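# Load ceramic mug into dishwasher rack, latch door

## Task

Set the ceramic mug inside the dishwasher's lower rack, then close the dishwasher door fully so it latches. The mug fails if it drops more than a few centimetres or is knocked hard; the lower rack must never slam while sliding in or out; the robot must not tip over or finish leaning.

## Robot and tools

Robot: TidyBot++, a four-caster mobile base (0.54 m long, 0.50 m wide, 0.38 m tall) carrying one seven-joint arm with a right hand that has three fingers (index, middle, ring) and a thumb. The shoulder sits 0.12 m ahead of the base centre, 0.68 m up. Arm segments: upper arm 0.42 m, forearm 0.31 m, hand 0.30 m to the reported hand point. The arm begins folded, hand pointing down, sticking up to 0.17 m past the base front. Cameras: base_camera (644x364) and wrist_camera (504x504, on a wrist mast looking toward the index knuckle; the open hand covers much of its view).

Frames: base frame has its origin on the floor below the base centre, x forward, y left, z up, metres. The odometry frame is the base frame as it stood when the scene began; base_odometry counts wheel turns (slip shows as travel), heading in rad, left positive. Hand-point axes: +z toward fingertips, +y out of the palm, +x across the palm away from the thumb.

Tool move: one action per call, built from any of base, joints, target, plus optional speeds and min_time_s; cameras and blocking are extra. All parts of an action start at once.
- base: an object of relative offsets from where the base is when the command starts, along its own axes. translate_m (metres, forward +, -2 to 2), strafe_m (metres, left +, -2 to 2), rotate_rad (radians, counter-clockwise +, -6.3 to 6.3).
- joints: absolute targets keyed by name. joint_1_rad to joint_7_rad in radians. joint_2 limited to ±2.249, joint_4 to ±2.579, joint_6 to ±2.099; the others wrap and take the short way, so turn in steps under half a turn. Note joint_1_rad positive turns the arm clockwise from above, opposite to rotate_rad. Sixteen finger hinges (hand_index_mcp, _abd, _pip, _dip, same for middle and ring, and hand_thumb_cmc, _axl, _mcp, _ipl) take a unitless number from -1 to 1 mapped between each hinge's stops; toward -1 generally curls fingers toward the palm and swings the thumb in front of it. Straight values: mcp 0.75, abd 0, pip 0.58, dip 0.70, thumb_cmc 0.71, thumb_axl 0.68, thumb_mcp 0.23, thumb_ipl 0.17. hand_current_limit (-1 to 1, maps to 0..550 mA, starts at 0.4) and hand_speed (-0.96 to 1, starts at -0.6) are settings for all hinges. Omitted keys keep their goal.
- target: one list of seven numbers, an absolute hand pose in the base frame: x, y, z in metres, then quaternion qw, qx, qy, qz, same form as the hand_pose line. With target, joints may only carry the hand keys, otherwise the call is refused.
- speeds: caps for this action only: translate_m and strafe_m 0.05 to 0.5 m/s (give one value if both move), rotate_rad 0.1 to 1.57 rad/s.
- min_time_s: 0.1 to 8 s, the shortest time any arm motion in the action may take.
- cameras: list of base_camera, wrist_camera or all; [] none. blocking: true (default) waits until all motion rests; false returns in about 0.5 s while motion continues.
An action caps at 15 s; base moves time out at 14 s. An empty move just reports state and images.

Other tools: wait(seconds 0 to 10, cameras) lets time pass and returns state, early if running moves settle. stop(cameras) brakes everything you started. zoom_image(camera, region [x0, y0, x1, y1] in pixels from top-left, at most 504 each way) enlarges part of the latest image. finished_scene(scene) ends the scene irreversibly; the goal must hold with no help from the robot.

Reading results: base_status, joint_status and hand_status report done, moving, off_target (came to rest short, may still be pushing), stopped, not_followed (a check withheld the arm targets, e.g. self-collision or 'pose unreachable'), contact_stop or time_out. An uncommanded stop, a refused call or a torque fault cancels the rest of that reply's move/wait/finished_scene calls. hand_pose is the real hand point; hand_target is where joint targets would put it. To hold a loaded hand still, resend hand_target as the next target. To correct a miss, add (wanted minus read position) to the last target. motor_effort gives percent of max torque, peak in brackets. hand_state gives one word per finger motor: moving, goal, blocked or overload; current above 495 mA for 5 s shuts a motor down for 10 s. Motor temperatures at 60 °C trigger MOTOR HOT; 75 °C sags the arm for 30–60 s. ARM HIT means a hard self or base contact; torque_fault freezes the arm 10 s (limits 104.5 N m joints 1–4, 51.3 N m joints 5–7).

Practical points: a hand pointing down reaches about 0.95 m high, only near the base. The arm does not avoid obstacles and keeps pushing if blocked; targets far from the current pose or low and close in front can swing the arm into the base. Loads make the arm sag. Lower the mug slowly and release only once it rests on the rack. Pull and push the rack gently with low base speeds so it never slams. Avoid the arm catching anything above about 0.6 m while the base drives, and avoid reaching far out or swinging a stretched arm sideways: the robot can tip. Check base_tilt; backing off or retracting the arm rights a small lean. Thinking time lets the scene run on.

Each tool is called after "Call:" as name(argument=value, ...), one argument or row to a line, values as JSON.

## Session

Call:
move(
)

Scene clock: 0.00 s.
Motor temperatures (°C): [36 35 31 35 42 42 43]
base_odometry: x=+0.000 y=+0.000 heading=+0.000
base_tilt: forward=-0.1 right=-0.1
base_status: not commanded
joint_positions: joint_1_rad=-0.016 joint_2_rad=-0.317 joint_3_rad=+3.166 joint_4_rad=-2.499 joint_5_rad=+0.027 joint_6_rad=-0.859 joint_7_rad=+3.181 hand_index_mcp=+0.753 hand_index_abd=+0.000 hand_index_pip=+0.577 hand_index_dip=+0.696 hand_middle_mcp=+0.753 hand_middle_abd=+0.000 hand_middle_pip=+0.577 hand_middle_dip=+0.696 hand_ring_mcp=+0.753 hand_ring_abd=+0.000 hand_ring_pip=+0.577 hand_ring_dip=+0.696 hand_thumb_cmc=+0.715 hand_thumb_axl=+0.677 hand_thumb_mcp=+0.223 hand_thumb_ipl=+0.168 hand_current_limit=+0.400 hand_speed=-0.600
joint_status: not commanded
hand_state: goal,goal,goal,goal,goal,goal,goal,goal,goal,goal,goal,goal,goal,goal,goal,goal
index_mcp_current_ma: 0
index_abd_current_ma: 0
index_pip_current_ma: 0
index_dip_current_ma: 0
middle_mcp_current_ma: 0
middle_abd_current_ma: 0
middle_pip_current_ma: 0
middle_dip_current_ma: 0
ring_mcp_current_ma: 0
ring_abd_current_ma: 0
ring_pip_current_ma: 0
ring_dip_current_ma: 0
thumb_cmc_current_ma: 1
thumb_axl_current_ma: 0
thumb_mcp_current_ma: -4
thumb_ipl_current_ma: 0
hand_goal_index_mcp: 0.754
hand_goal_index_abd: 0.000
hand_goal_index_pip: 0.576
hand_goal_index_dip: 0.696
hand_goal_middle_mcp: 0.754
hand_goal_middle_abd: 0.000
hand_goal_middle_pip: 0.576
hand_goal_middle_dip: 0.696
hand_goal_ring_mcp: 0.754
hand_goal_ring_abd: 0.000
hand_goal_ring_pip: 0.576
hand_goal_ring_dip: 0.696
hand_goal_thumb_cmc: 0.714
hand_goal_thumb_axl: 0.678
hand_goal_thumb_mcp: 0.226
hand_goal_thumb_ipl: 0.168
motor_effort: joint_1_rad=+0 joint_2_rad=-3 joint_3_rad=-1 joint_4_rad=+14 joint_5_rad=+0 joint_6_rad=+1 joint_7_rad=-1
hand_pose: x=+0.3613 y=-0.0240 z=+0.6102 quat_wxyz=(-0.041, -0.689, -0.723, -0.030) (m; base frame)
hand_target: x=+0.3616 y=-0.0240 z=+0.6104 quat_wxyz=(-0.041, -0.689, -0.723, -0.030) (m; base frame)
hand_status: not commanded
pictures: base_camera, wrist_camera

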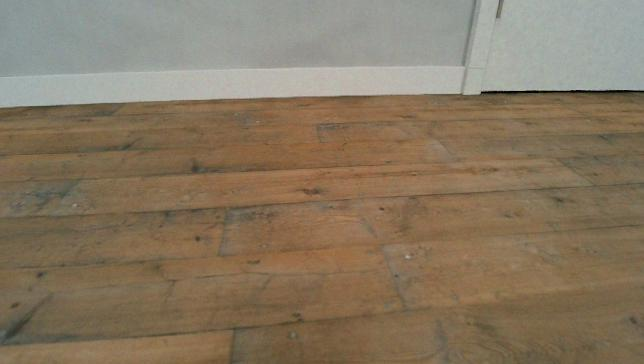

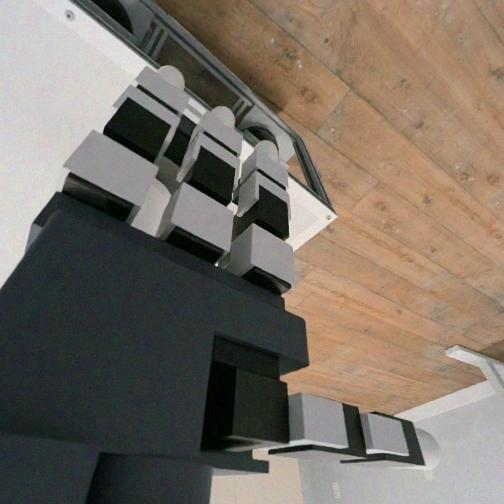

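Call:
move(
  joints={"joint_1_rad":0,"joint_2_rad":-1.2,"joint_3_rad":3.142,"joint_4_rad":-2.03,"joint_5_rad":0,"joint_6_rad":-0.4,"joint_7_rad":2.463},
  cameras=["wrist_camera"],
)

Call:
move(
  base={"rotate_rad":1.2},
  cameras=["wrist_camera"],
)

Call:
move(
  base={"rotate_rad":1.2},
  cameras=["wrist_camera"],
)

Scene clock: 2.67 s.
move: done
base_odometry: x=+0.000 y=+0.000 heading=+0.000
base_tilt: forward=-0.1 right=+0.0
base_status: not commanded
joint_positions: joint_1_rad=-0.014 joint_2_rad=-1.181 joint_3_rad=+3.165 joint_4_rad=-2.049 joint_5_rad=+0.027 joint_6_rad=-0.466 joint_7_rad=+2.517 hand_index_mcp=+0.759 hand_index_abd=+0.000 hand_index_pip=+0.577 hand_index_dip=+0.696 hand_middle_mcp=+0.760 hand_middle_abd=+0.000 hand_middle_pip=+0.577 hand_middle_dip=+0.696 hand_ring_mcp=+0.760 hand_ring_abd=+0.000 hand_ring_pip=+0.577 hand_ring_dip=+0.696 hand_thumb_cmc=+0.718 hand_thumb_axl=+0.677 hand_thumb_mcp=+0.225 hand_thumb_ipl=+0.168 hand_current_limit=+0.400 hand_speed=-0.600
joint_status: all done
hand_state: goal,goal,goal,goal,goal,goal,goal,goal,goal,goal,goal,goal,goal,goal,goal,goal
index_mcp_current_ma: 8
index_abd_current_ma: 0
index_pip_current_ma: 1
index_dip_current_ma: 0
middle_mcp_current_ma: 8
middle_abd_current_ma: 0
middle_pip_current_ma: 1
middle_dip_current_ma: 0
ring_mcp_current_ma: 8
ring_abd_current_ma: 0
ring_pip_current_ma: 1
ring_dip_current_ma: 0
thumb_cmc_current_ma: 6
thumb_axl_current_ma: -1
thumb_mcp_current_ma: -1
thumb_ipl_current_ma: 0
hand_goal_index_mcp: 0.754
hand_goal_index_abd: 0.000
hand_goal_index_pip: 0.576
hand_goal_index_dip: 0.696
hand_goal_middle_mcp: 0.754
hand_goal_middle_abd: 0.000
hand_goal_middle_pip: 0.576
hand_goal_middle_dip: 0.696
hand_goal_ring_mcp: 0.754
hand_goal_ring_abd: 0.000
hand_goal_ring_pip: 0.576
hand_goal_ring_dip: 0.696
hand_goal_thumb_cmc: 0.714
hand_goal_thumb_axl: 0.678
hand_goal_thumb_mcp: 0.226
hand_goal_thumb_ipl: 0.168
motor_effort: joint_1_rad=+0(1) joint_2_rad=+13(16) joint_3_rad=-1(1) joint_4_rad=+16(20) joint_5_rad=+0(2) joint_6_rad=+8(8) joint_7_rad=+0(2)
hand_pose: x=+0.2489 y=-0.0792 z=+1.1700 quat_wxyz=(-0.362, -0.553, -0.278, -0.697) (m; base frame)
hand_target: x=+0.2256 y=-0.0699 z=+1.1961 quat_wxyz=(-0.352, -0.521, -0.249, -0.737) (m; base frame)
hand_status: not commanded
pictures: wrist_camera

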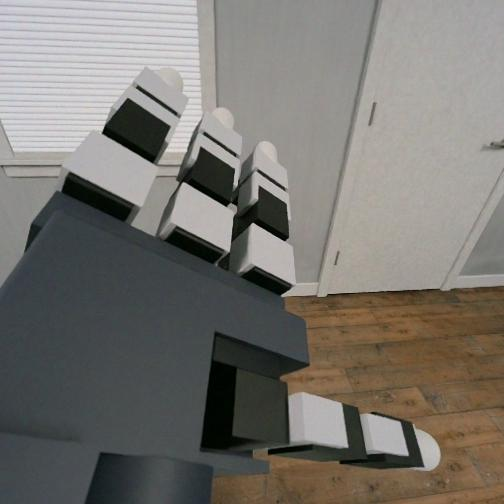

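Scene clock: 4.70 s.
move: done
base_odometry: x=+0.000 y=+0.000 heading=+1.199
base_tilt: forward=+0.0 right=-0.1
base_status: done
joint_positions: joint_1_rad=-0.009 joint_2_rad=-1.181 joint_3_rad=+3.163 joint_4_rad=-2.049 joint_5_rad=+0.027 joint_6_rad=-0.465 joint_7_rad=+2.516 hand_index_mcp=+0.760 hand_index_abd=+0.000 hand_index_pip=+0.577 hand_index_dip=+0.696 hand_middle_mcp=+0.760 hand_middle_abd=+0.000 hand_middle_pip=+0.577 hand_middle_dip=+0.696 hand_ring_mcp=+0.760 hand_ring_abd=+0.000 hand_ring_pip=+0.577 hand_ring_dip=+0.696 hand_thumb_cmc=+0.718 hand_thumb_axl=+0.677 hand_thumb_mcp=+0.225 hand_thumb_ipl=+0.168 hand_current_limit=+0.400 hand_speed=-0.600
joint_status: not commanded
hand_state: goal,goal,goal,goal,goal,goal,goal,goal,goal,goal,goal,goal,goal,goal,goal,goal
index_mcp_current_ma: 9
index_abd_current_ma: 0
index_pip_current_ma: 1
index_dip_current_ma: 0
middle_mcp_current_ma: 9
middle_abd_current_ma: 0
middle_pip_current_ma: 1
middle_dip_current_ma: 0
ring_mcp_current_ma: 9
ring_abd_current_ma: 0
ring_pip_current_ma: 1
ring_dip_current_ma: 0
thumb_cmc_current_ma: 6
thumb_axl_current_ma: -1
thumb_mcp_current_ma: -1
thumb_ipl_current_ma: 0
hand_goal_index_mcp: 0.754
hand_goal_index_abd: 0.000
hand_goal_index_pip: 0.576
hand_goal_index_dip: 0.696
hand_goal_middle_mcp: 0.754
hand_goal_middle_abd: 0.000
hand_goal_middle_pip: 0.576
hand_goal_middle_dip: 0.696
hand_goal_ring_mcp: 0.754
hand_goal_ring_abd: 0.000
hand_goal_ring_pip: 0.576
hand_goal_ring_dip: 0.696
hand_goal_thumb_cmc: 0.714
hand_goal_thumb_axl: 0.678
hand_goal_thumb_mcp: 0.226
hand_goal_thumb_ipl: 0.168
motor_effort: joint_1_rad=-1(1) joint_2_rad=+13(14) joint_3_rad=+0(1) joint_4_rad=+16(17) joint_5_rad=+0(1) joint_6_rad=+8(8) joint_7_rad=-1(1)
hand_pose: x=+0.2486 y=-0.0788 z=+1.1702 quat_wxyz=(-0.364, -0.553, -0.277, -0.697) (m; base frame)
hand_target: x=+0.2256 y=-0.0699 z=+1.1961 quat_wxyz=(-0.352, -0.521, -0.249, -0.737) (m; base frame)
hand_status: not commanded
pictures: wrist_camera

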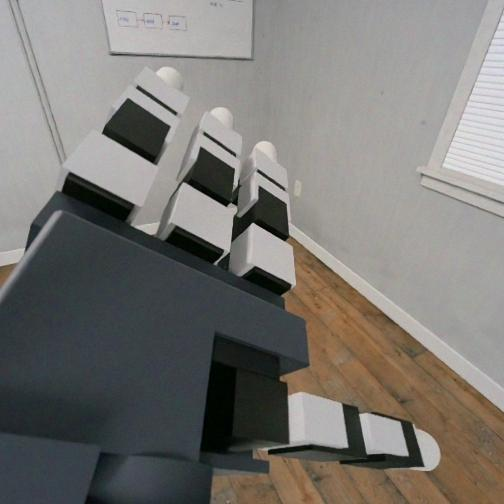

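Scene clock: 6.73 s.
move: done
base_odometry: x=+0.000 y=+0.000 heading=+2.398
base_tilt: forward=+0.0 right=-0.1
base_status: done
joint_positions: joint_1_rad=-0.008 joint_2_rad=-1.181 joint_3_rad=+3.163 joint_4_rad=-2.049 joint_5_rad=+0.027 joint_6_rad=-0.465 joint_7_rad=+2.516 hand_index_mcp=+0.760 hand_index_abd=+0.000 hand_index_pip=+0.577 hand_index_dip=+0.696 hand_middle_mcp=+0.760 hand_middle_abd=+0.000 hand_middle_pip=+0.577 hand_middle_dip=+0.696 hand_ring_mcp=+0.760 hand_ring_abd=+0.000 hand_ring_pip=+0.577 hand_ring_dip=+0.696 hand_thumb_cmc=+0.718 hand_thumb_axl=+0.677 hand_thumb_mcp=+0.225 hand_thumb_ipl=+0.168 hand_current_limit=+0.400 hand_speed=-0.600
joint_status: not commanded
hand_state: goal,goal,goal,goal,goal,goal,goal,goal,goal,goal,goal,goal,goal,goal,goal,goal
index_mcp_current_ma: 9
index_abd_current_ma: 0
index_pip_current_ma: 1
index_dip_current_ma: 0
middle_mcp_current_ma: 9
middle_abd_current_ma: 0
middle_pip_current_ma: 1
middle_dip_current_ma: 0
ring_mcp_current_ma: 9
ring_abd_current_ma: 0
ring_pip_current_ma: 1
ring_dip_current_ma: 0
thumb_cmc_current_ma: 6
thumb_axl_current_ma: -1
thumb_mcp_current_ma: -1
thumb_ipl_current_ma: 0
hand_goal_index_mcp: 0.754
hand_goal_index_abd: 0.000
hand_goal_index_pip: 0.576
hand_goal_index_dip: 0.696
hand_goal_middle_mcp: 0.754
hand_goal_middle_abd: 0.000
hand_goal_middle_pip: 0.576
hand_goal_middle_dip: 0.696
hand_goal_ring_mcp: 0.754
hand_goal_ring_abd: 0.000
hand_goal_ring_pip: 0.576
hand_goal_ring_dip: 0.696
hand_goal_thumb_cmc: 0.714
hand_goal_thumb_axl: 0.678
hand_goal_thumb_mcp: 0.226
hand_goal_thumb_ipl: 0.168
motor_effort: joint_1_rad=+0(1) joint_2_rad=+13(14) joint_3_rad=-1(1) joint_4_rad=+16(17) joint_5_rad=+1(1) joint_6_rad=+8(8) joint_7_rad=-1(2)
hand_pose: x=+0.2485 y=-0.0786 z=+1.1703 quat_wxyz=(-0.364, -0.553, -0.277, -0.696) (m; base frame)
hand_target: x=+0.2256 y=-0.0699 z=+1.1961 quat_wxyz=(-0.352, -0.521, -0.249, -0.737) (m; base frame)
hand_status: not commanded
pictures: wrist_camera

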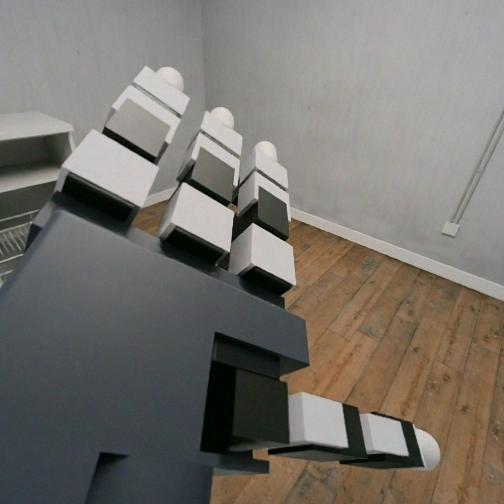

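Call:
move(
  base={"rotate_rad":0.9},
  cameras=["all"],
)

Call:
move(
  base={"rotate_rad":0.8},
  cameras=["all"],
)

Scene clock: 9.43 s.
move: done
base_odometry: x=+0.000 y=+0.000 heading=-2.986
base_tilt: forward=-0.1 right=+0.0
base_status: done
joint_positions: joint_1_rad=-0.007 joint_2_rad=-1.181 joint_3_rad=+3.162 joint_4_rad=-2.049 joint_5_rad=+0.027 joint_6_rad=-0.465 joint_7_rad=+2.516 hand_index_mcp=+0.760 hand_index_abd=+0.000 hand_index_pip=+0.577 hand_index_dip=+0.696 hand_middle_mcp=+0.760 hand_middle_abd=+0.000 hand_middle_pip=+0.577 hand_middle_dip=+0.696 hand_ring_mcp=+0.760 hand_ring_abd=+0.000 hand_ring_pip=+0.577 hand_ring_dip=+0.696 hand_thumb_cmc=+0.718 hand_thumb_axl=+0.677 hand_thumb_mcp=+0.225 hand_thumb_ipl=+0.168 hand_current_limit=+0.400 hand_speed=-0.600
joint_status: not commanded
hand_state: goal,goal,goal,goal,goal,goal,goal,goal,goal,goal,goal,goal,goal,goal,goal,goal
index_mcp_current_ma: 9
index_abd_current_ma: 0
index_pip_current_ma: 1
index_dip_current_ma: 0
middle_mcp_current_ma: 9
middle_abd_current_ma: 0
middle_pip_current_ma: 1
middle_dip_current_ma: 0
ring_mcp_current_ma: 9
ring_abd_current_ma: 0
ring_pip_current_ma: 1
ring_dip_current_ma: 0
thumb_cmc_current_ma: 6
thumb_axl_current_ma: -1
thumb_mcp_current_ma: -1
thumb_ipl_current_ma: 0
hand_goal_index_mcp: 0.754
hand_goal_index_abd: 0.000
hand_goal_index_pip: 0.576
hand_goal_index_dip: 0.696
hand_goal_middle_mcp: 0.754
hand_goal_middle_abd: 0.000
hand_goal_middle_pip: 0.576
hand_goal_middle_dip: 0.696
hand_goal_ring_mcp: 0.754
hand_goal_ring_abd: 0.000
hand_goal_ring_pip: 0.576
hand_goal_ring_dip: 0.696
hand_goal_thumb_cmc: 0.714
hand_goal_thumb_axl: 0.678
hand_goal_thumb_mcp: 0.226
hand_goal_thumb_ipl: 0.168
motor_effort: joint_1_rad=+0(1) joint_2_rad=+13(14) joint_3_rad=-1(1) joint_4_rad=+16(17) joint_5_rad=+1(1) joint_6_rad=+8(8) joint_7_rad=-1(1)
hand_pose: x=+0.2484 y=-0.0785 z=+1.1703 quat_wxyz=(-0.365, -0.553, -0.277, -0.696) (m; base frame)
hand_target: x=+0.2256 y=-0.0699 z=+1.1961 quat_wxyz=(-0.352, -0.521, -0.249, -0.737) (m; base frame)
hand_status: not commanded
pictures: base_camera, wrist_camera

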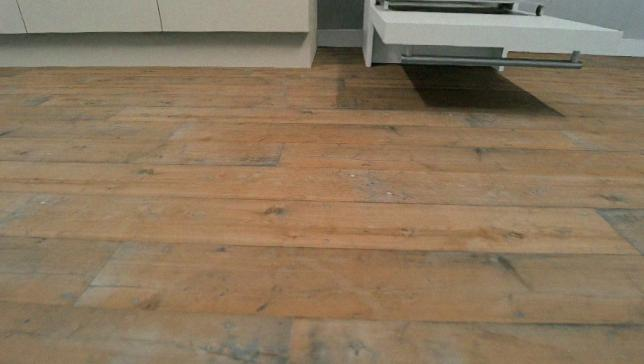

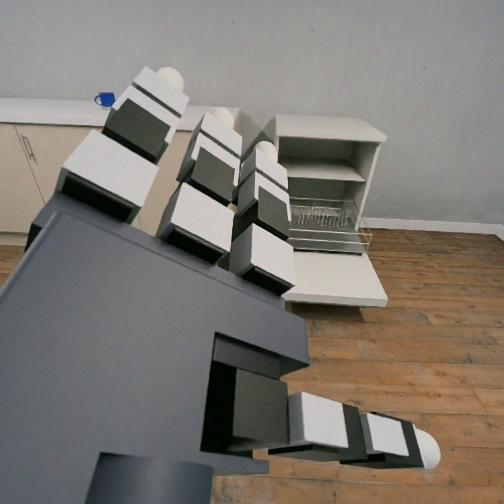

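Scene clock: 11.17 s.
move: done
base_odometry: x=+0.000 y=+0.000 heading=-2.186
base_tilt: forward=-0.1 right=+0.0
base_status: done
joint_positions: joint_1_rad=-0.007 joint_2_rad=-1.181 joint_3_rad=+3.162 joint_4_rad=-2.049 joint_5_rad=+0.027 joint_6_rad=-0.465 joint_7_rad=+2.516 hand_index_mcp=+0.760 hand_index_abd=+0.000 hand_index_pip=+0.577 hand_index_dip=+0.696 hand_middle_mcp=+0.760 hand_middle_abd=+0.000 hand_middle_pip=+0.577 hand_middle_dip=+0.696 hand_ring_mcp=+0.760 hand_ring_abd=+0.000 hand_ring_pip=+0.577 hand_ring_dip=+0.696 hand_thumb_cmc=+0.718 hand_thumb_axl=+0.677 hand_thumb_mcp=+0.225 hand_thumb_ipl=+0.168 hand_current_limit=+0.400 hand_speed=-0.600
joint_status: not commanded
hand_state: goal,goal,goal,goal,goal,goal,goal,goal,goal,goal,goal,goal,goal,goal,goal,goal
index_mcp_current_ma: 9
index_abd_current_ma: 0
index_pip_current_ma: 1
index_dip_current_ma: 0
middle_mcp_current_ma: 9
middle_abd_current_ma: 0
middle_pip_current_ma: 1
middle_dip_current_ma: 0
ring_mcp_current_ma: 9
ring_abd_current_ma: 0
ring_pip_current_ma: 1
ring_dip_current_ma: 0
thumb_cmc_current_ma: 6
thumb_axl_current_ma: -1
thumb_mcp_current_ma: -1
thumb_ipl_current_ma: 0
hand_goal_index_mcp: 0.754
hand_goal_index_abd: 0.000
hand_goal_index_pip: 0.576
hand_goal_index_dip: 0.696
hand_goal_middle_mcp: 0.754
hand_goal_middle_abd: 0.000
hand_goal_middle_pip: 0.576
hand_goal_middle_dip: 0.696
hand_goal_ring_mcp: 0.754
hand_goal_ring_abd: 0.000
hand_goal_ring_pip: 0.576
hand_goal_ring_dip: 0.696
hand_goal_thumb_cmc: 0.714
hand_goal_thumb_axl: 0.678
hand_goal_thumb_mcp: 0.226
hand_goal_thumb_ipl: 0.168
motor_effort: joint_1_rad=-1(1) joint_2_rad=+13(14) joint_3_rad=-1(1) joint_4_rad=+16(17) joint_5_rad=+1(1) joint_6_rad=+8(8) joint_7_rad=+0(1)
hand_pose: x=+0.2484 y=-0.0785 z=+1.1704 quat_wxyz=(-0.365, -0.553, -0.277, -0.696) (m; base frame)
hand_target: x=+0.2256 y=-0.0699 z=+1.1961 quat_wxyz=(-0.352, -0.521, -0.249, -0.737) (m; base frame)
hand_status: not commanded
pictures: base_camera, wrist_camera

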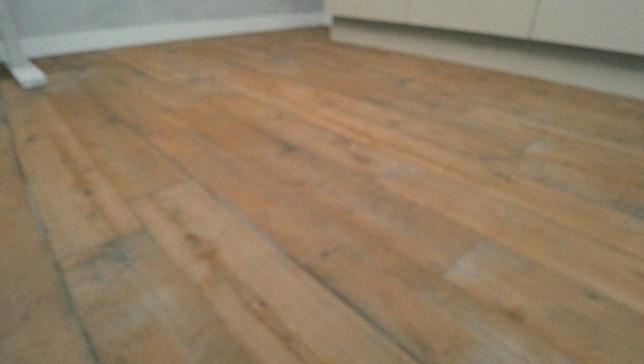

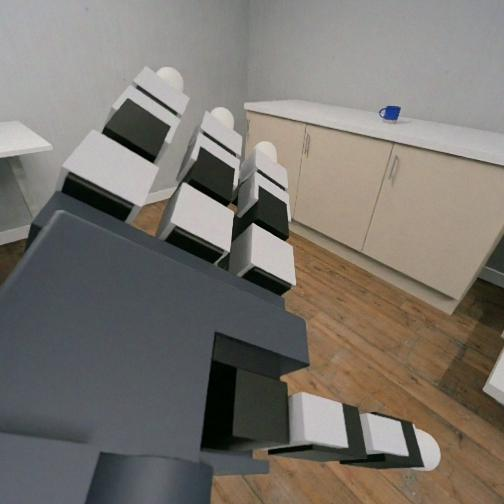

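Call:
zoom_image(
  camera="wrist_camera",
  region=[300, 60, 504, 264],
)

Scaled by 2.471 from the camera's 504x504 image, which has a finer 720x720 frame.

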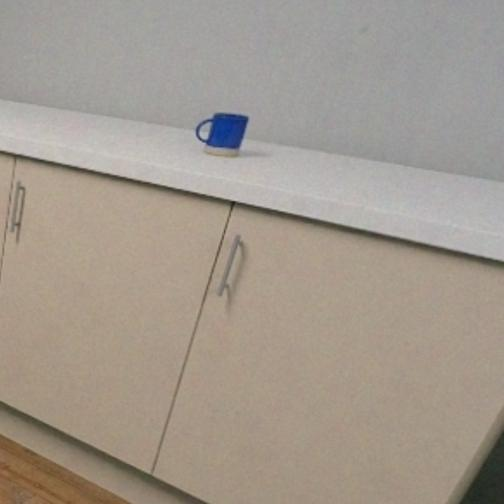

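Call:
move(
  base={"rotate_rad":-0.814},
)

Call:
move(
  base={"translate_m":1.05,"strafe_m":0.83},
  joints={"joint_1_rad":-0.5,"joint_6_rad":-0.6},
  cameras=["all"],
)

Call:
zoom_image(
  camera="wrist_camera",
  region=[270, 60, 504, 294],
)

Scene clock: 16.80 s.
move: done
base_odometry: x=+0.000 y=+0.000 heading=-2.999
base_tilt: forward=-0.1 right=+0.0
base_status: done
joint_positions: joint_1_rad=-0.006 joint_2_rad=-1.181 joint_3_rad=+3.162 joint_4_rad=-2.049 joint_5_rad=+0.027 joint_6_rad=-0.465 joint_7_rad=+2.516 hand_index_mcp=+0.760 hand_index_abd=+0.000 hand_index_pip=+0.577 hand_index_dip=+0.696 hand_middle_mcp=+0.760 hand_middle_abd=+0.000 hand_middle_pip=+0.577 hand_middle_dip=+0.696 hand_ring_mcp=+0.760 hand_ring_abd=+0.000 hand_ring_pip=+0.577 hand_ring_dip=+0.696 hand_thumb_cmc=+0.718 hand_thumb_axl=+0.677 hand_thumb_mcp=+0.225 hand_thumb_ipl=+0.168 hand_current_limit=+0.400 hand_speed=-0.600
joint_status: not commanded
hand_state: goal,goal,goal,goal,goal,goal,goal,goal,goal,goal,goal,goal,goal,goal,goal,goal
index_mcp_current_ma: 9
index_abd_current_ma: 0
index_pip_current_ma: 1
index_dip_current_ma: 0
middle_mcp_current_ma: 9
middle_abd_current_ma: 0
middle_pip_current_ma: 1
middle_dip_current_ma: 0
ring_mcp_current_ma: 9
ring_abd_current_ma: 0
ring_pip_current_ma: 1
ring_dip_current_ma: 0
thumb_cmc_current_ma: 6
thumb_axl_current_ma: -1
thumb_mcp_current_ma: -1
thumb_ipl_current_ma: 0
hand_goal_index_mcp: 0.754
hand_goal_index_abd: 0.000
hand_goal_index_pip: 0.576
hand_goal_index_dip: 0.696
hand_goal_middle_mcp: 0.754
hand_goal_middle_abd: 0.000
hand_goal_middle_pip: 0.576
hand_goal_middle_dip: 0.696
hand_goal_ring_mcp: 0.754
hand_goal_ring_abd: 0.000
hand_goal_ring_pip: 0.576
hand_goal_ring_dip: 0.696
hand_goal_thumb_cmc: 0.714
hand_goal_thumb_axl: 0.678
hand_goal_thumb_mcp: 0.226
hand_goal_thumb_ipl: 0.168
motor_effort: joint_1_rad=+0(1) joint_2_rad=+13(14) joint_3_rad=-1(1) joint_4_rad=+17(17) joint_5_rad=+1(1) joint_6_rad=+8(8) joint_7_rad=-1(1)
hand_pose: x=+0.2483 y=-0.0785 z=+1.1704 quat_wxyz=(-0.365, -0.553, -0.277, -0.696) (m; base frame)
hand_target: x=+0.2256 y=-0.0699 z=+1.1961 quat_wxyz=(-0.352, -0.521, -0.249, -0.737) (m; base frame)
hand_status: not commanded
pictures: none

Scene clock: 20.20 s.
move: done
base_odometry: x=-0.922 y=-0.971 heading=-3.000
base_tilt: forward=-0.1 right=-0.1
base_status: done
joint_positions: joint_1_rad=-0.488 joint_2_rad=-1.185 joint_3_rad=+3.161 joint_4_rad=-2.046 joint_5_rad=+0.027 joint_6_rad=-0.529 joint_7_rad=+2.516 hand_index_mcp=+0.760 hand_index_abd=+0.000 hand_index_pip=+0.577 hand_index_dip=+0.696 hand_middle_mcp=+0.761 hand_middle_abd=+0.000 hand_middle_pip=+0.577 hand_middle_dip=+0.696 hand_ring_mcp=+0.761 hand_ring_abd=+0.000 hand_ring_pip=+0.577 hand_ring_dip=+0.696 hand_thumb_cmc=+0.719 hand_thumb_axl=+0.677 hand_thumb_mcp=+0.226 hand_thumb_ipl=+0.168 hand_current_limit=+0.400 hand_speed=-0.600
joint_status: all done
hand_state: goal,goal,goal,goal,goal,goal,goal,goal,goal,goal,goal,goal,goal,goal,goal,goal
index_mcp_current_ma: 10
index_abd_current_ma: 0
index_pip_current_ma: 1
index_dip_current_ma: 0
middle_mcp_current_ma: 10
middle_abd_current_ma: 0
middle_pip_current_ma: 1
middle_dip_current_ma: 0
ring_mcp_current_ma: 10
ring_abd_current_ma: 0
ring_pip_current_ma: 1
ring_dip_current_ma: 0
thumb_cmc_current_ma: 6
thumb_axl_current_ma: -1
thumb_mcp_current_ma: 0
thumb_ipl_current_ma: 0
hand_goal_index_mcp: 0.754
hand_goal_index_abd: 0.000
hand_goal_index_pip: 0.576
hand_goal_index_dip: 0.696
hand_goal_middle_mcp: 0.754
hand_goal_middle_abd: 0.000
hand_goal_middle_pip: 0.576
hand_goal_middle_dip: 0.696
hand_goal_ring_mcp: 0.754
hand_goal_ring_abd: 0.000
hand_goal_ring_pip: 0.576
hand_goal_ring_dip: 0.696
hand_goal_thumb_cmc: 0.714
hand_goal_thumb_axl: 0.678
hand_goal_thumb_mcp: 0.226
hand_goal_thumb_ipl: 0.168
motor_effort: joint_1_rad=+0(2) joint_2_rad=+13(16) joint_3_rad=+0(2) joint_4_rad=+16(18) joint_5_rad=+1(2) joint_6_rad=+8(9) joint_7_rad=-1(1)
hand_pose: x=+0.2740 y=-0.0073 z=+1.1542 quat_wxyz=(-0.184, -0.487, -0.415, -0.746) (m; base frame)
hand_target: x=+0.2675 y=+0.0015 z=+1.1401 quat_wxyz=(-0.147, -0.503, -0.420, -0.741) (m; base frame)
hand_status: not commanded
pictures: base_camera, wrist_camera

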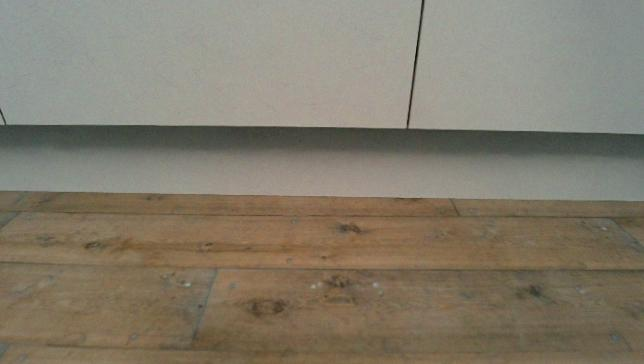

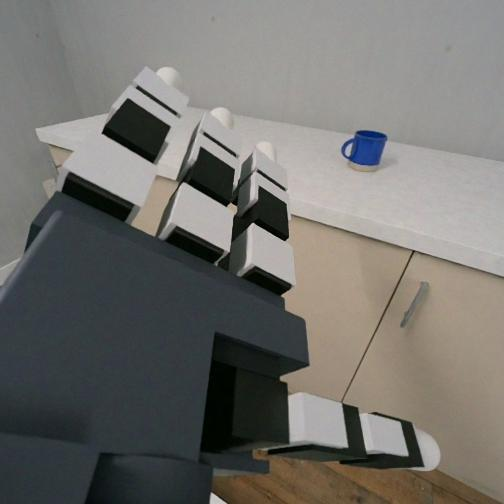

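Scaled by 2.154 from the camera's 504x504 image, which has a finer 720x720 frame.

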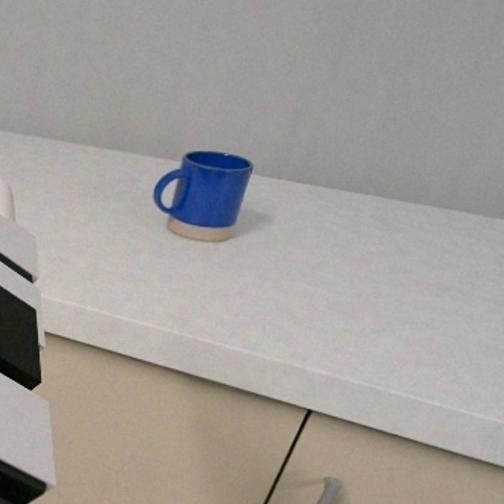

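Call:
move(
  base={"translate_m":-0.1,"strafe_m":0.04},
)

Call:
move(
  joints={"joint_1_rad":0.01,"joint_2_rad":0.33,"joint_3_rad":3.142,"joint_4_rad":-0.90,"joint_5_rad":0,"joint_6_rad":-0.74,"joint_7_rad":-0.05},
  min_time_s=4,
  cameras=["all"],
)

Scene clock: 22.57 s.
move: done
base_odometry: x=-0.817 y=-0.996 heading=-3.000
base_tilt: forward=-0.1 right=+0.0
base_status: done
joint_positions: joint_1_rad=-0.492 joint_2_rad=-1.186 joint_3_rad=+3.156 joint_4_rad=-2.046 joint_5_rad=+0.027 joint_6_rad=-0.529 joint_7_rad=+2.516 hand_index_mcp=+0.760 hand_index_abd=+0.000 hand_index_pip=+0.577 hand_index_dip=+0.696 hand_middle_mcp=+0.761 hand_middle_abd=+0.000 hand_middle_pip=+0.577 hand_middle_dip=+0.696 hand_ring_mcp=+0.761 hand_ring_abd=+0.000 hand_ring_pip=+0.577 hand_ring_dip=+0.696 hand_thumb_cmc=+0.719 hand_thumb_axl=+0.677 hand_thumb_mcp=+0.226 hand_thumb_ipl=+0.168 hand_current_limit=+0.400 hand_speed=-0.600
joint_status: not commanded
hand_state: goal,goal,goal,goal,goal,goal,goal,goal,goal,goal,goal,goal,goal,goal,goal,goal
index_mcp_current_ma: 10
index_abd_current_ma: 0
index_pip_current_ma: 1
index_dip_current_ma: 0
middle_mcp_current_ma: 10
middle_abd_current_ma: 0
middle_pip_current_ma: 1
middle_dip_current_ma: 0
ring_mcp_current_ma: 10
ring_abd_current_ma: 0
ring_pip_current_ma: 1
ring_dip_current_ma: 0
thumb_cmc_current_ma: 6
thumb_axl_current_ma: -1
thumb_mcp_current_ma: 0
thumb_ipl_current_ma: 0
hand_goal_index_mcp: 0.754
hand_goal_index_abd: 0.000
hand_goal_index_pip: 0.576
hand_goal_index_dip: 0.696
hand_goal_middle_mcp: 0.754
hand_goal_middle_abd: 0.000
hand_goal_middle_pip: 0.576
hand_goal_middle_dip: 0.696
hand_goal_ring_mcp: 0.754
hand_goal_ring_abd: 0.000
hand_goal_ring_pip: 0.576
hand_goal_ring_dip: 0.696
hand_goal_thumb_cmc: 0.714
hand_goal_thumb_axl: 0.678
hand_goal_thumb_mcp: 0.226
hand_goal_thumb_ipl: 0.168
motor_effort: joint_1_rad=+0(2) joint_2_rad=+13(15) joint_3_rad=-1(2) joint_4_rad=+16(17) joint_5_rad=+1(2) joint_6_rad=+8(8) joint_7_rad=-1(1)
hand_pose: x=+0.2722 y=-0.0046 z=+1.1548 quat_wxyz=(-0.184, -0.485, -0.418, -0.746) (m; base frame)
hand_target: x=+0.2675 y=+0.0015 z=+1.1401 quat_wxyz=(-0.147, -0.503, -0.420, -0.741) (m; base frame)
hand_status: not commanded
pictures: none

Scene clock: 27.23 s.
move: done
base_odometry: x=-0.817 y=-0.996 heading=-3.000
base_tilt: forward=+0.0 right=+0.0
base_status: not commanded
joint_positions: joint_1_rad=-0.001 joint_2_rad=+0.310 joint_3_rad=+3.156 joint_4_rad=-0.925 joint_5_rad=+0.027 joint_6_rad=-0.668 joint_7_rad=+0.005 hand_index_mcp=+0.746 hand_index_abd=+0.001 hand_index_pip=+0.576 hand_index_dip=+0.696 hand_middle_mcp=+0.746 hand_middle_abd=+0.002 hand_middle_pip=+0.576 hand_middle_dip=+0.696 hand_ring_mcp=+0.746 hand_ring_abd=+0.001 hand_ring_pip=+0.576 hand_ring_dip=+0.696 hand_thumb_cmc=+0.708 hand_thumb_axl=+0.677 hand_thumb_mcp=+0.226 hand_thumb_ipl=+0.168 hand_current_limit=+0.400 hand_speed=-0.600
joint_status: all done
hand_state: goal,goal,goal,goal,goal,goal,goal,goal,goal,goal,goal,goal,goal,goal,goal,goal
index_mcp_current_ma: -12
index_abd_current_ma: 1
index_pip_current_ma: 0
index_dip_current_ma: 0
middle_mcp_current_ma: -13
middle_abd_current_ma: 1
middle_pip_current_ma: 0
middle_dip_current_ma: 0
ring_mcp_current_ma: -13
ring_abd_current_ma: 1
ring_pip_current_ma: 0
ring_dip_current_ma: 0
thumb_cmc_current_ma: -8
thumb_axl_current_ma: -1
thumb_mcp_current_ma: 0
thumb_ipl_current_ma: 0
hand_goal_index_mcp: 0.754
hand_goal_index_abd: 0.000
hand_goal_index_pip: 0.576
hand_goal_index_dip: 0.696
hand_goal_middle_mcp: 0.754
hand_goal_middle_abd: 0.000
hand_goal_middle_pip: 0.576
hand_goal_middle_dip: 0.696
hand_goal_ring_mcp: 0.754
hand_goal_ring_abd: 0.000
hand_goal_ring_pip: 0.576
hand_goal_ring_dip: 0.696
hand_goal_thumb_cmc: 0.714
hand_goal_thumb_axl: 0.678
hand_goal_thumb_mcp: 0.226
hand_goal_thumb_ipl: 0.168
motor_effort: joint_1_rad=+0(1) joint_2_rad=-26(30) joint_3_rad=-1(2) joint_4_rad=+18(21) joint_5_rad=+0(2) joint_6_rad=+8(9) joint_7_rad=-1(2)
hand_pose: x=+0.8019 y=+0.0098 z=+1.0070 quat_wxyz=(+0.397, -0.577, +0.574, -0.424) (m; base frame)
hand_target: x=+0.7971 y=+0.0213 z=+0.9906 quat_wxyz=(+0.399, -0.571, +0.607, -0.383) (m; base frame)
hand_status: not commanded
pictures: base_camera, wrist_camera

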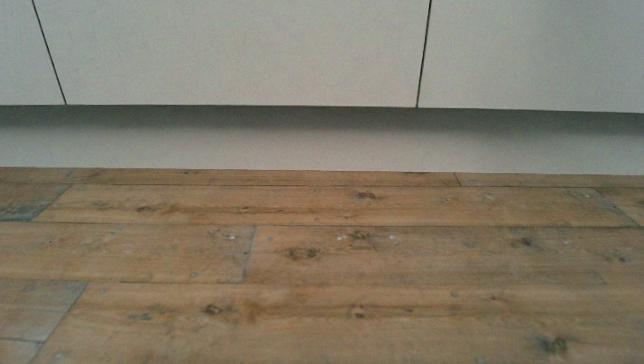

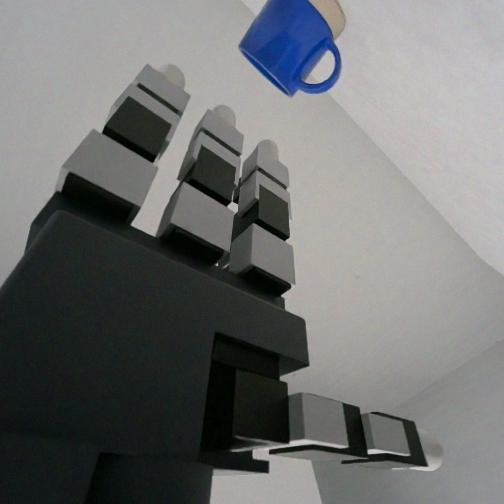

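Call:
zoom_image(
  camera="wrist_camera",
  region=[220, 0, 380, 120],
)

Scaled by 3.150 from the camera's 504x504 image, which has a finer 720x720 frame.

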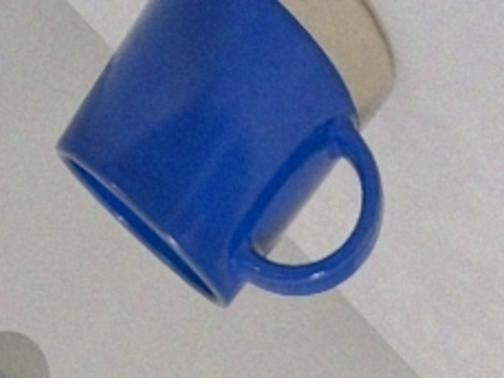

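Call:
move(
  base={"translate_m":0.14},
  speeds={"translate_m":0.15},
  cameras=["wrist_camera"],
)

Call:
zoom_image(
  camera="wrist_camera",
  region=[220, 0, 420, 150],
)

Scene clock: 29.87 s.
move: done
base_odometry: x=-0.956 y=-1.016 heading=-3.000
base_tilt: forward=+0.0 right=-0.1
base_status: done
joint_positions: joint_1_rad=+0.000 joint_2_rad=+0.313 joint_3_rad=+3.155 joint_4_rad=-0.923 joint_5_rad=+0.027 joint_6_rad=-0.669 joint_7_rad=+0.003 hand_index_mcp=+0.746 hand_index_abd=+0.001 hand_index_pip=+0.576 hand_index_dip=+0.696 hand_middle_mcp=+0.746 hand_middle_abd=+0.002 hand_middle_pip=+0.576 hand_middle_dip=+0.696 hand_ring_mcp=+0.746 hand_ring_abd=+0.001 hand_ring_pip=+0.576 hand_ring_dip=+0.696 hand_thumb_cmc=+0.708 hand_thumb_axl=+0.677 hand_thumb_mcp=+0.226 hand_thumb_ipl=+0.168 hand_current_limit=+0.400 hand_speed=-0.600
joint_status: not commanded
hand_state: goal,goal,goal,goal,goal,goal,goal,goal,goal,goal,goal,goal,goal,goal,goal,goal
index_mcp_current_ma: -13
index_abd_current_ma: 1
index_pip_current_ma: 0
index_dip_current_ma: 0
middle_mcp_current_ma: -13
middle_abd_current_ma: 1
middle_pip_current_ma: 0
middle_dip_current_ma: 0
ring_mcp_current_ma: -13
ring_abd_current_ma: 1
ring_pip_current_ma: 0
ring_dip_current_ma: 0
thumb_cmc_current_ma: -9
thumb_axl_current_ma: -1
thumb_mcp_current_ma: 0
thumb_ipl_current_ma: 0
hand_goal_index_mcp: 0.754
hand_goal_index_abd: 0.000
hand_goal_index_pip: 0.576
hand_goal_index_dip: 0.696
hand_goal_middle_mcp: 0.754
hand_goal_middle_abd: 0.000
hand_goal_middle_pip: 0.576
hand_goal_middle_dip: 0.696
hand_goal_ring_mcp: 0.754
hand_goal_ring_abd: 0.000
hand_goal_ring_pip: 0.576
hand_goal_ring_dip: 0.696
hand_goal_thumb_cmc: 0.714
hand_goal_thumb_axl: 0.678
hand_goal_thumb_mcp: 0.226
hand_goal_thumb_ipl: 0.168
motor_effort: joint_1_rad=+0(1) joint_2_rad=-26(29) joint_3_rad=-1(2) joint_4_rad=+19(19) joint_5_rad=+1(1) joint_6_rad=+8(8) joint_7_rad=+0(2)
hand_pose: x=+0.8027 y=+0.0092 z=+1.0057 quat_wxyz=(+0.396, -0.577, +0.575, -0.424) (m; base frame)
hand_target: x=+0.7971 y=+0.0213 z=+0.9906 quat_wxyz=(+0.399, -0.571, +0.607, -0.383) (m; base frame)
hand_status: not commanded
pictures: wrist_camera

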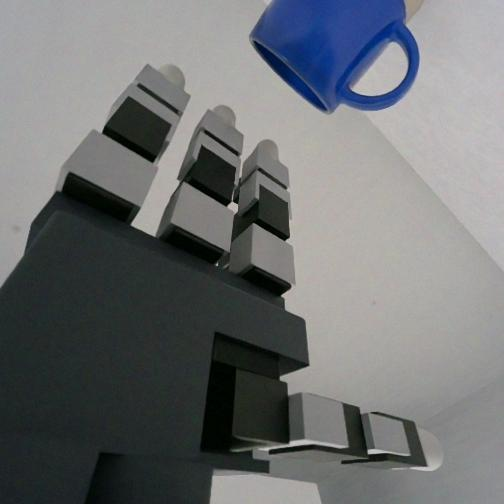

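Scaled by 2.520 from the camera's 504x504 image, which has a finer 720x720 frame.

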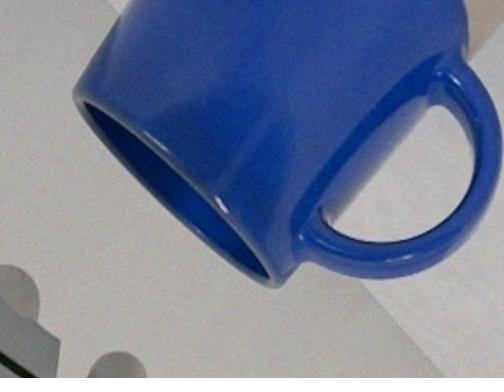

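Call:
move(
  base={"translate_m":0.143,"strafe_m":-0.012},
  speeds={"translate_m":0.1},
  cameras=["wrist_camera"],
)

Scene clock: 32.40 s.
move: done
base_odometry: x=-1.099 y=-1.025 heading=-2.999
base_tilt: forward=+0.0 right=-0.1
base_status: done
joint_positions: joint_1_rad=+0.000 joint_2_rad=+0.315 joint_3_rad=+3.155 joint_4_rad=-0.922 joint_5_rad=+0.027 joint_6_rad=-0.670 joint_7_rad=+0.003 hand_index_mcp=+0.746 hand_index_abd=+0.001 hand_index_pip=+0.576 hand_index_dip=+0.696 hand_middle_mcp=+0.746 hand_middle_abd=+0.002 hand_middle_pip=+0.576 hand_middle_dip=+0.696 hand_ring_mcp=+0.746 hand_ring_abd=+0.001 hand_ring_pip=+0.576 hand_ring_dip=+0.696 hand_thumb_cmc=+0.708 hand_thumb_axl=+0.677 hand_thumb_mcp=+0.226 hand_thumb_ipl=+0.168 hand_current_limit=+0.400 hand_speed=-0.600
joint_status: not commanded
hand_state: goal,goal,goal,goal,goal,goal,goal,goal,goal,goal,goal,goal,goal,goal,goal,goal
index_mcp_current_ma: -13
index_abd_current_ma: 1
index_pip_current_ma: 0
index_dip_current_ma: 0
middle_mcp_current_ma: -13
middle_abd_current_ma: 1
middle_pip_current_ma: 0
middle_dip_current_ma: 0
ring_mcp_current_ma: -13
ring_abd_current_ma: 1
ring_pip_current_ma: 0
ring_dip_current_ma: 0
thumb_cmc_current_ma: -9
thumb_axl_current_ma: -1
thumb_mcp_current_ma: 0
thumb_ipl_current_ma: 0
hand_goal_index_mcp: 0.754
hand_goal_index_abd: 0.000
hand_goal_index_pip: 0.576
hand_goal_index_dip: 0.696
hand_goal_middle_mcp: 0.754
hand_goal_middle_abd: 0.000
hand_goal_middle_pip: 0.576
hand_goal_middle_dip: 0.696
hand_goal_ring_mcp: 0.754
hand_goal_ring_abd: 0.000
hand_goal_ring_pip: 0.576
hand_goal_ring_dip: 0.696
hand_goal_thumb_cmc: 0.714
hand_goal_thumb_axl: 0.678
hand_goal_thumb_mcp: 0.226
hand_goal_thumb_ipl: 0.168
motor_effort: joint_1_rad=+0(1) joint_2_rad=-26(29) joint_3_rad=-1(1) joint_4_rad=+19(20) joint_5_rad=+1(2) joint_6_rad=+8(8) joint_7_rad=+0(2)
hand_pose: x=+0.8035 y=+0.0092 z=+1.0044 quat_wxyz=(+0.395, -0.577, +0.576, -0.423) (m; base frame)
hand_target: x=+0.7971 y=+0.0213 z=+0.9906 quat_wxyz=(+0.399, -0.571, +0.607, -0.383) (m; base frame)
hand_status: not commanded
pictures: wrist_camera

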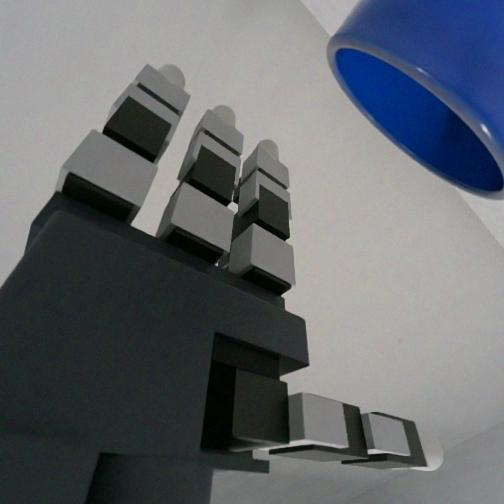

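Call:
move(
  base={"strafe_m":0.011},
  joints={"joint_2_rad":0.255,"joint_4_rad":-1.09,"joint_6_rad":-0.49},
  min_time_s=2.5,
  cameras=["wrist_camera"],
)

Scene clock: 36.23 s.
move: done
base_odometry: x=-1.098 y=-1.036 heading=-3.000
base_tilt: forward=-0.1 right=+0.0
base_status: done
joint_positions: joint_1_rad=+0.004 joint_2_rad=+0.293 joint_3_rad=+3.155 joint_4_rad=-1.073 joint_5_rad=+0.027 joint_6_rad=-0.556 joint_7_rad=+0.003 hand_index_mcp=+0.746 hand_index_abd=+0.001 hand_index_pip=+0.576 hand_index_dip=+0.696 hand_middle_mcp=+0.746 hand_middle_abd=+0.002 hand_middle_pip=+0.576 hand_middle_dip=+0.696 hand_ring_mcp=+0.746 hand_ring_abd=+0.001 hand_ring_pip=+0.576 hand_ring_dip=+0.696 hand_thumb_cmc=+0.708 hand_thumb_axl=+0.677 hand_thumb_mcp=+0.226 hand_thumb_ipl=+0.168 hand_current_limit=+0.400 hand_speed=-0.600
joint_status: all done
hand_state: goal,goal,goal,goal,goal,goal,goal,goal,goal,goal,goal,goal,goal,goal,goal,goal
index_mcp_current_ma: -13
index_abd_current_ma: 1
index_pip_current_ma: 0
index_dip_current_ma: 0
middle_mcp_current_ma: -13
middle_abd_current_ma: 1
middle_pip_current_ma: 0
middle_dip_current_ma: 0
ring_mcp_current_ma: -13
ring_abd_current_ma: 1
ring_pip_current_ma: 0
ring_dip_current_ma: 0
thumb_cmc_current_ma: -9
thumb_axl_current_ma: -1
thumb_mcp_current_ma: 0
thumb_ipl_current_ma: 0
hand_goal_index_mcp: 0.754
hand_goal_index_abd: 0.000
hand_goal_index_pip: 0.576
hand_goal_index_dip: 0.696
hand_goal_middle_mcp: 0.754
hand_goal_middle_abd: 0.000
hand_goal_middle_pip: 0.576
hand_goal_middle_dip: 0.696
hand_goal_ring_mcp: 0.754
hand_goal_ring_abd: 0.000
hand_goal_ring_pip: 0.576
hand_goal_ring_dip: 0.696
hand_goal_thumb_cmc: 0.714
hand_goal_thumb_axl: 0.678
hand_goal_thumb_mcp: 0.226
hand_goal_thumb_ipl: 0.168
motor_effort: joint_1_rad=+0(2) joint_2_rad=-26(28) joint_3_rad=-1(2) joint_4_rad=+19(20) joint_5_rad=+1(2) joint_6_rad=+8(8) joint_7_rad=+0(2)
hand_pose: x=+0.8026 y=+0.0073 z=+0.9642 quat_wxyz=(+0.391, -0.580, +0.579, -0.419) (m; base frame)
hand_target: x=+0.8009 y=+0.0212 z=+0.9998 quat_wxyz=(+0.438, -0.544, +0.578, -0.421) (m; base frame)
hand_status: not commanded
pictures: wrist_camera

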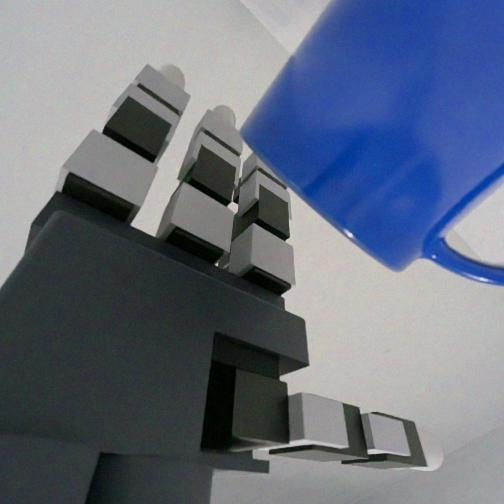

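Call:
move(
  joints={"joint_4_rad":-1.005,"joint_6_rad":-0.655},
  min_time_s=1.5,
  cameras=["wrist_camera"],
)

Scene clock: 38.47 s.
move: done
base_odometry: x=-1.098 y=-1.036 heading=-3.000
base_tilt: forward=+0.0 right=-0.1
base_status: not commanded
joint_positions: joint_1_rad=+0.004 joint_2_rad=+0.292 joint_3_rad=+3.155 joint_4_rad=-1.030 joint_5_rad=+0.027 joint_6_rad=-0.584 joint_7_rad=+0.003 hand_index_mcp=+0.746 hand_index_abd=+0.001 hand_index_pip=+0.576 hand_index_dip=+0.696 hand_middle_mcp=+0.746 hand_middle_abd=+0.002 hand_middle_pip=+0.576 hand_middle_dip=+0.696 hand_ring_mcp=+0.746 hand_ring_abd=+0.001 hand_ring_pip=+0.576 hand_ring_dip=+0.696 hand_thumb_cmc=+0.708 hand_thumb_axl=+0.677 hand_thumb_mcp=+0.226 hand_thumb_ipl=+0.168 hand_current_limit=+0.400 hand_speed=-0.600
joint_status: all done
hand_state: goal,goal,goal,goal,goal,goal,goal,goal,goal,goal,goal,goal,goal,goal,goal,goal
index_mcp_current_ma: -13
index_abd_current_ma: 1
index_pip_current_ma: 0
index_dip_current_ma: 0
middle_mcp_current_ma: -13
middle_abd_current_ma: 1
middle_pip_current_ma: 0
middle_dip_current_ma: 0
ring_mcp_current_ma: -13
ring_abd_current_ma: 1
ring_pip_current_ma: 0
ring_dip_current_ma: 0
thumb_cmc_current_ma: -9
thumb_axl_current_ma: -1
thumb_mcp_current_ma: 0
thumb_ipl_current_ma: 0
hand_goal_index_mcp: 0.754
hand_goal_index_abd: 0.000
hand_goal_index_pip: 0.576
hand_goal_index_dip: 0.696
hand_goal_middle_mcp: 0.754
hand_goal_middle_abd: 0.000
hand_goal_middle_pip: 0.576
hand_goal_middle_dip: 0.696
hand_goal_ring_mcp: 0.754
hand_goal_ring_abd: 0.000
hand_goal_ring_pip: 0.576
hand_goal_ring_dip: 0.696
hand_goal_thumb_cmc: 0.714
hand_goal_thumb_axl: 0.678
hand_goal_thumb_mcp: 0.226
hand_goal_thumb_ipl: 0.168
motor_effort: joint_1_rad=+0(1) joint_2_rad=-26(27) joint_3_rad=-1(1) joint_4_rad=+19(20) joint_5_rad=+1(2) joint_6_rad=+8(8) joint_7_rad=-1(2)
hand_pose: x=+0.8020 y=+0.0072 z=+0.9815 quat_wxyz=(+0.395, -0.577, +0.576, -0.423) (m; base frame)
hand_target: x=+0.7802 y=+0.0214 z=+1.0045 quat_wxyz=(+0.415, -0.561, +0.595, -0.399) (m; base frame)
hand_status: not commanded
pictures: wrist_camera

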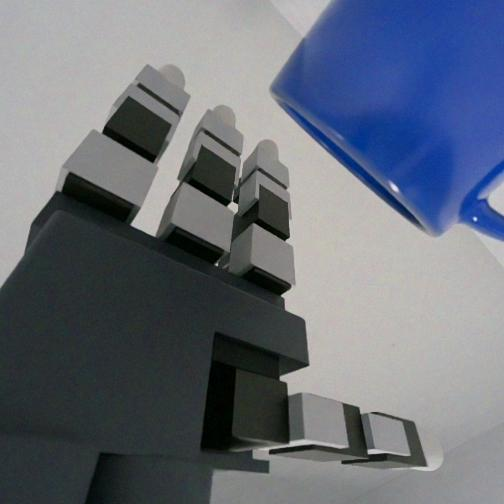

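Call:
move(
  joints={"hand_speed":-0.8,"hand_thumb_cmc":-0.571,"hand_index_mcp":0.19,"hand_middle_mcp":0.19,"hand_index_pip":0.4,"hand_middle_pip":0.4,"hand_ring_mcp":-0.069,"hand_ring_pip":-0.299,"hand_ring_dip":-0.174},
  cameras=["wrist_camera"],
)

Scene clock: 41.47 s.
move: done
base_odometry: x=-1.098 y=-1.036 heading=-3.000
base_tilt: forward=+0.0 right=+0.0
base_status: not commanded
joint_positions: joint_1_rad=+0.004 joint_2_rad=+0.292 joint_3_rad=+3.155 joint_4_rad=-1.030 joint_5_rad=+0.027 joint_6_rad=-0.584 joint_7_rad=+0.003 hand_index_mcp=+0.187 hand_index_abd=+0.001 hand_index_pip=+0.401 hand_index_dip=+0.696 hand_middle_mcp=+0.187 hand_middle_abd=+0.002 hand_middle_pip=+0.401 hand_middle_dip=+0.696 hand_ring_mcp=-0.066 hand_ring_abd=+0.001 hand_ring_pip=-0.292 hand_ring_dip=-0.171 hand_thumb_cmc=-0.568 hand_thumb_axl=+0.677 hand_thumb_mcp=+0.226 hand_thumb_ipl=+0.168 hand_current_limit=+0.400 hand_speed=-0.800
joint_status: all done
hand_state: goal,goal,goal,goal,goal,goal,goal,goal,goal,goal,goal,goal,goal,goal,goal,goal
index_mcp_current_ma: -4
index_abd_current_ma: 1
index_pip_current_ma: 1
index_dip_current_ma: 0
middle_mcp_current_ma: -4
middle_abd_current_ma: 1
middle_pip_current_ma: 1
middle_dip_current_ma: 0
ring_mcp_current_ma: 1
ring_abd_current_ma: 1
ring_pip_current_ma: 7
ring_dip_current_ma: 4
thumb_cmc_current_ma: 2
thumb_axl_current_ma: -1
thumb_mcp_current_ma: 0
thumb_ipl_current_ma: 0
hand_goal_index_mcp: 0.190
hand_goal_index_abd: 0.000
hand_goal_index_pip: 0.400
hand_goal_index_dip: 0.696
hand_goal_middle_mcp: 0.190
hand_goal_middle_abd: 0.000
hand_goal_middle_pip: 0.400
hand_goal_middle_dip: 0.696
hand_goal_ring_mcp: -0.068
hand_goal_ring_abd: 0.000
hand_goal_ring_pip: -0.298
hand_goal_ring_dip: -0.174
hand_goal_thumb_cmc: -0.570
hand_goal_thumb_axl: 0.678
hand_goal_thumb_mcp: 0.226
hand_goal_thumb_ipl: 0.168
motor_effort: joint_1_rad=+0(1) joint_2_rad=-26(27) joint_3_rad=-1(1) joint_4_rad=+19(20) joint_5_rad=+0(1) joint_6_rad=+8(8) joint_7_rad=+0(2)
hand_pose: x=+0.8020 y=+0.0072 z=+0.9817 quat_wxyz=(+0.395, -0.577, +0.576, -0.423) (m; base frame)
hand_target: x=+0.7802 y=+0.0214 z=+1.0045 quat_wxyz=(+0.415, -0.561, +0.595, -0.399) (m; base frame)
hand_status: not commanded
pictures: wrist_camera

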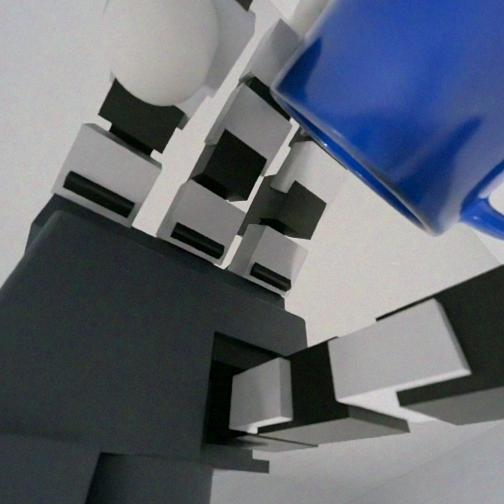

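Call:
move(
  joints={"hand_thumb_mcp":0.03,"hand_index_mcp":0.15,"hand_middle_mcp":0.15,"hand_index_pip":0.15,"hand_middle_pip":0.15},
  cameras=["wrist_camera"],
)

Scene clock: 42.37 s.
move: done
base_odometry: x=-1.098 y=-1.036 heading=-3.000
base_tilt: forward=+0.0 right=-0.1
base_status: not commanded
joint_positions: joint_1_rad=+0.004 joint_2_rad=+0.292 joint_3_rad=+3.155 joint_4_rad=-1.030 joint_5_rad=+0.027 joint_6_rad=-0.584 joint_7_rad=+0.003 hand_index_mcp=+0.153 hand_index_abd=+0.001 hand_index_pip=+0.164 hand_index_dip=+0.696 hand_middle_mcp=+0.147 hand_middle_abd=+0.002 hand_middle_pip=+0.156 hand_middle_dip=+0.696 hand_ring_mcp=-0.066 hand_ring_abd=+0.001 hand_ring_pip=-0.292 hand_ring_dip=-0.171 hand_thumb_cmc=-0.568 hand_thumb_axl=+0.677 hand_thumb_mcp=+0.032 hand_thumb_ipl=+0.168 hand_current_limit=+0.400 hand_speed=-0.800
joint_status: all done
hand_state: goal,goal,goal,goal,goal,goal,goal,goal,goal,goal,goal,goal,goal,goal,goal,goal
index_mcp_current_ma: 4
index_abd_current_ma: 1
index_pip_current_ma: 26
index_dip_current_ma: 0
middle_mcp_current_ma: -3
middle_abd_current_ma: 1
middle_pip_current_ma: 8
middle_dip_current_ma: 0
ring_mcp_current_ma: 1
ring_abd_current_ma: 1
ring_pip_current_ma: 7
ring_dip_current_ma: 4
thumb_cmc_current_ma: 2
thumb_axl_current_ma: -1
thumb_mcp_current_ma: 3
thumb_ipl_current_ma: 0
hand_goal_index_mcp: 0.150
hand_goal_index_abd: 0.000
hand_goal_index_pip: 0.150
hand_goal_index_dip: 0.696
hand_goal_middle_mcp: 0.150
hand_goal_middle_abd: 0.000
hand_goal_middle_pip: 0.150
hand_goal_middle_dip: 0.696
hand_goal_ring_mcp: -0.068
hand_goal_ring_abd: 0.000
hand_goal_ring_pip: -0.298
hand_goal_ring_dip: -0.174
hand_goal_thumb_cmc: -0.570
hand_goal_thumb_axl: 0.678
hand_goal_thumb_mcp: 0.030
hand_goal_thumb_ipl: 0.168
motor_effort: joint_1_rad=+0(1) joint_2_rad=-27(28) joint_3_rad=-1(1) joint_4_rad=+19(19) joint_5_rad=+0(1) joint_6_rad=+7(8) joint_7_rad=+0(1)
hand_pose: x=+0.8020 y=+0.0072 z=+0.9818 quat_wxyz=(+0.395, -0.577, +0.576, -0.423) (m; base frame)
hand_target: x=+0.7802 y=+0.0214 z=+1.0045 quat_wxyz=(+0.415, -0.561, +0.595, -0.399) (m; base frame)
hand_status: not commanded
pictures: wrist_camera

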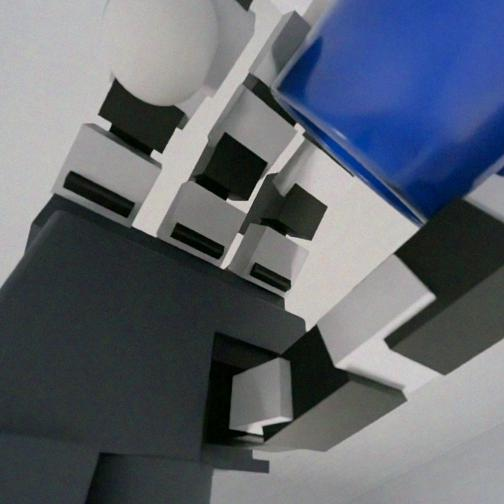

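Call:
move(
  joints={"hand_thumb_mcp":-0.04,"hand_index_mcp":0.13,"hand_middle_mcp":0.13,"hand_index_pip":0.05,"hand_middle_pip":0.05,"hand_index_dip":0.62,"hand_middle_dip":0.62},
  cameras=["wrist_camera"],
)

Scene clock: 43.07 s.
move: off_target
base_odometry: x=-1.098 y=-1.036 heading=-3.000
base_tilt: forward=-0.1 right=-0.1
base_status: not commanded
joint_positions: joint_1_rad=+0.004 joint_2_rad=+0.292 joint_3_rad=+3.155 joint_4_rad=-1.030 joint_5_rad=+0.027 joint_6_rad=-0.585 joint_7_rad=+0.003 hand_index_mcp=+0.158 hand_index_abd=+0.003 hand_index_pip=+0.111 hand_index_dip=+0.648 hand_middle_mcp=+0.155 hand_middle_abd=-0.005 hand_middle_pip=+0.088 hand_middle_dip=+0.638 hand_ring_mcp=-0.066 hand_ring_abd=+0.001 hand_ring_pip=-0.292 hand_ring_dip=-0.171 hand_thumb_cmc=-0.567 hand_thumb_axl=+0.677 hand_thumb_mcp=+0.010 hand_thumb_ipl=+0.178 hand_current_limit=+0.400 hand_speed=-0.800
joint_status: hand_index_mcp off_target (ended at +0.158, target +0.130); hand_index_pip off_target (ended at +0.111, target +0.050); hand_index_dip off_target (ended at +0.648, target +0.620); hand_middle_mcp off_target (ended at +0.155, target +0.130); hand_middle_pip off_target (ended at +0.088, target +0.050); hand_thumb_mcp off_target (ended at +0.010, target -0.040); the others done
hand_state: blocked,goal,blocked,blocked,blocked,goal,blocked,goal,goal,goal,goal,goal,goal,goal,blocked,goal
index_mcp_current_ma: 67
index_abd_current_ma: 3
index_pip_current_ma: 175
index_dip_current_ma: 63
middle_mcp_current_ma: 59
middle_abd_current_ma: -5
middle_pip_current_ma: 94
middle_dip_current_ma: 36
ring_mcp_current_ma: 1
ring_abd_current_ma: 1
ring_pip_current_ma: 7
ring_dip_current_ma: 4
thumb_cmc_current_ma: 3
thumb_axl_current_ma: -1
thumb_mcp_current_ma: 187
thumb_ipl_current_ma: 25
hand_goal_index_mcp: 0.130
hand_goal_index_abd: 0.000
hand_goal_index_pip: 0.050
hand_goal_index_dip: 0.620
hand_goal_middle_mcp: 0.130
hand_goal_middle_abd: 0.000
hand_goal_middle_pip: 0.050
hand_goal_middle_dip: 0.620
hand_goal_ring_mcp: -0.068
hand_goal_ring_abd: 0.000
hand_goal_ring_pip: -0.298
hand_goal_ring_dip: -0.174
hand_goal_thumb_cmc: -0.570
hand_goal_thumb_axl: 0.678
hand_goal_thumb_mcp: -0.040
hand_goal_thumb_ipl: 0.168
motor_effort: joint_1_rad=+0(1) joint_2_rad=-27(28) joint_3_rad=-1(1) joint_4_rad=+19(20) joint_5_rad=+1(1) joint_6_rad=+7(7) joint_7_rad=-1(1)
hand_pose: x=+0.8020 y=+0.0072 z=+0.9817 quat_wxyz=(+0.395, -0.577, +0.576, -0.423) (m; base frame)
hand_target: x=+0.7802 y=+0.0214 z=+1.0045 quat_wxyz=(+0.415, -0.561, +0.595, -0.399) (m; base frame)
hand_status: not commanded
pictures: wrist_camera

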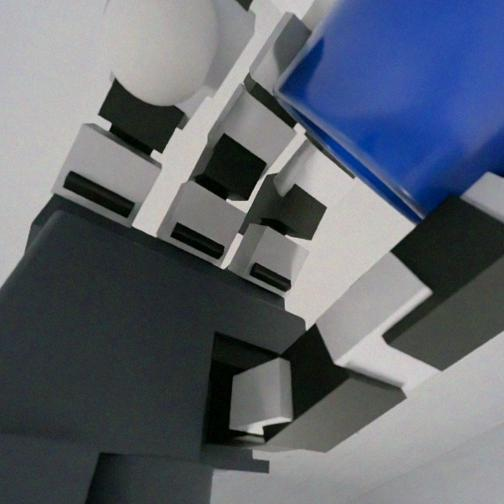

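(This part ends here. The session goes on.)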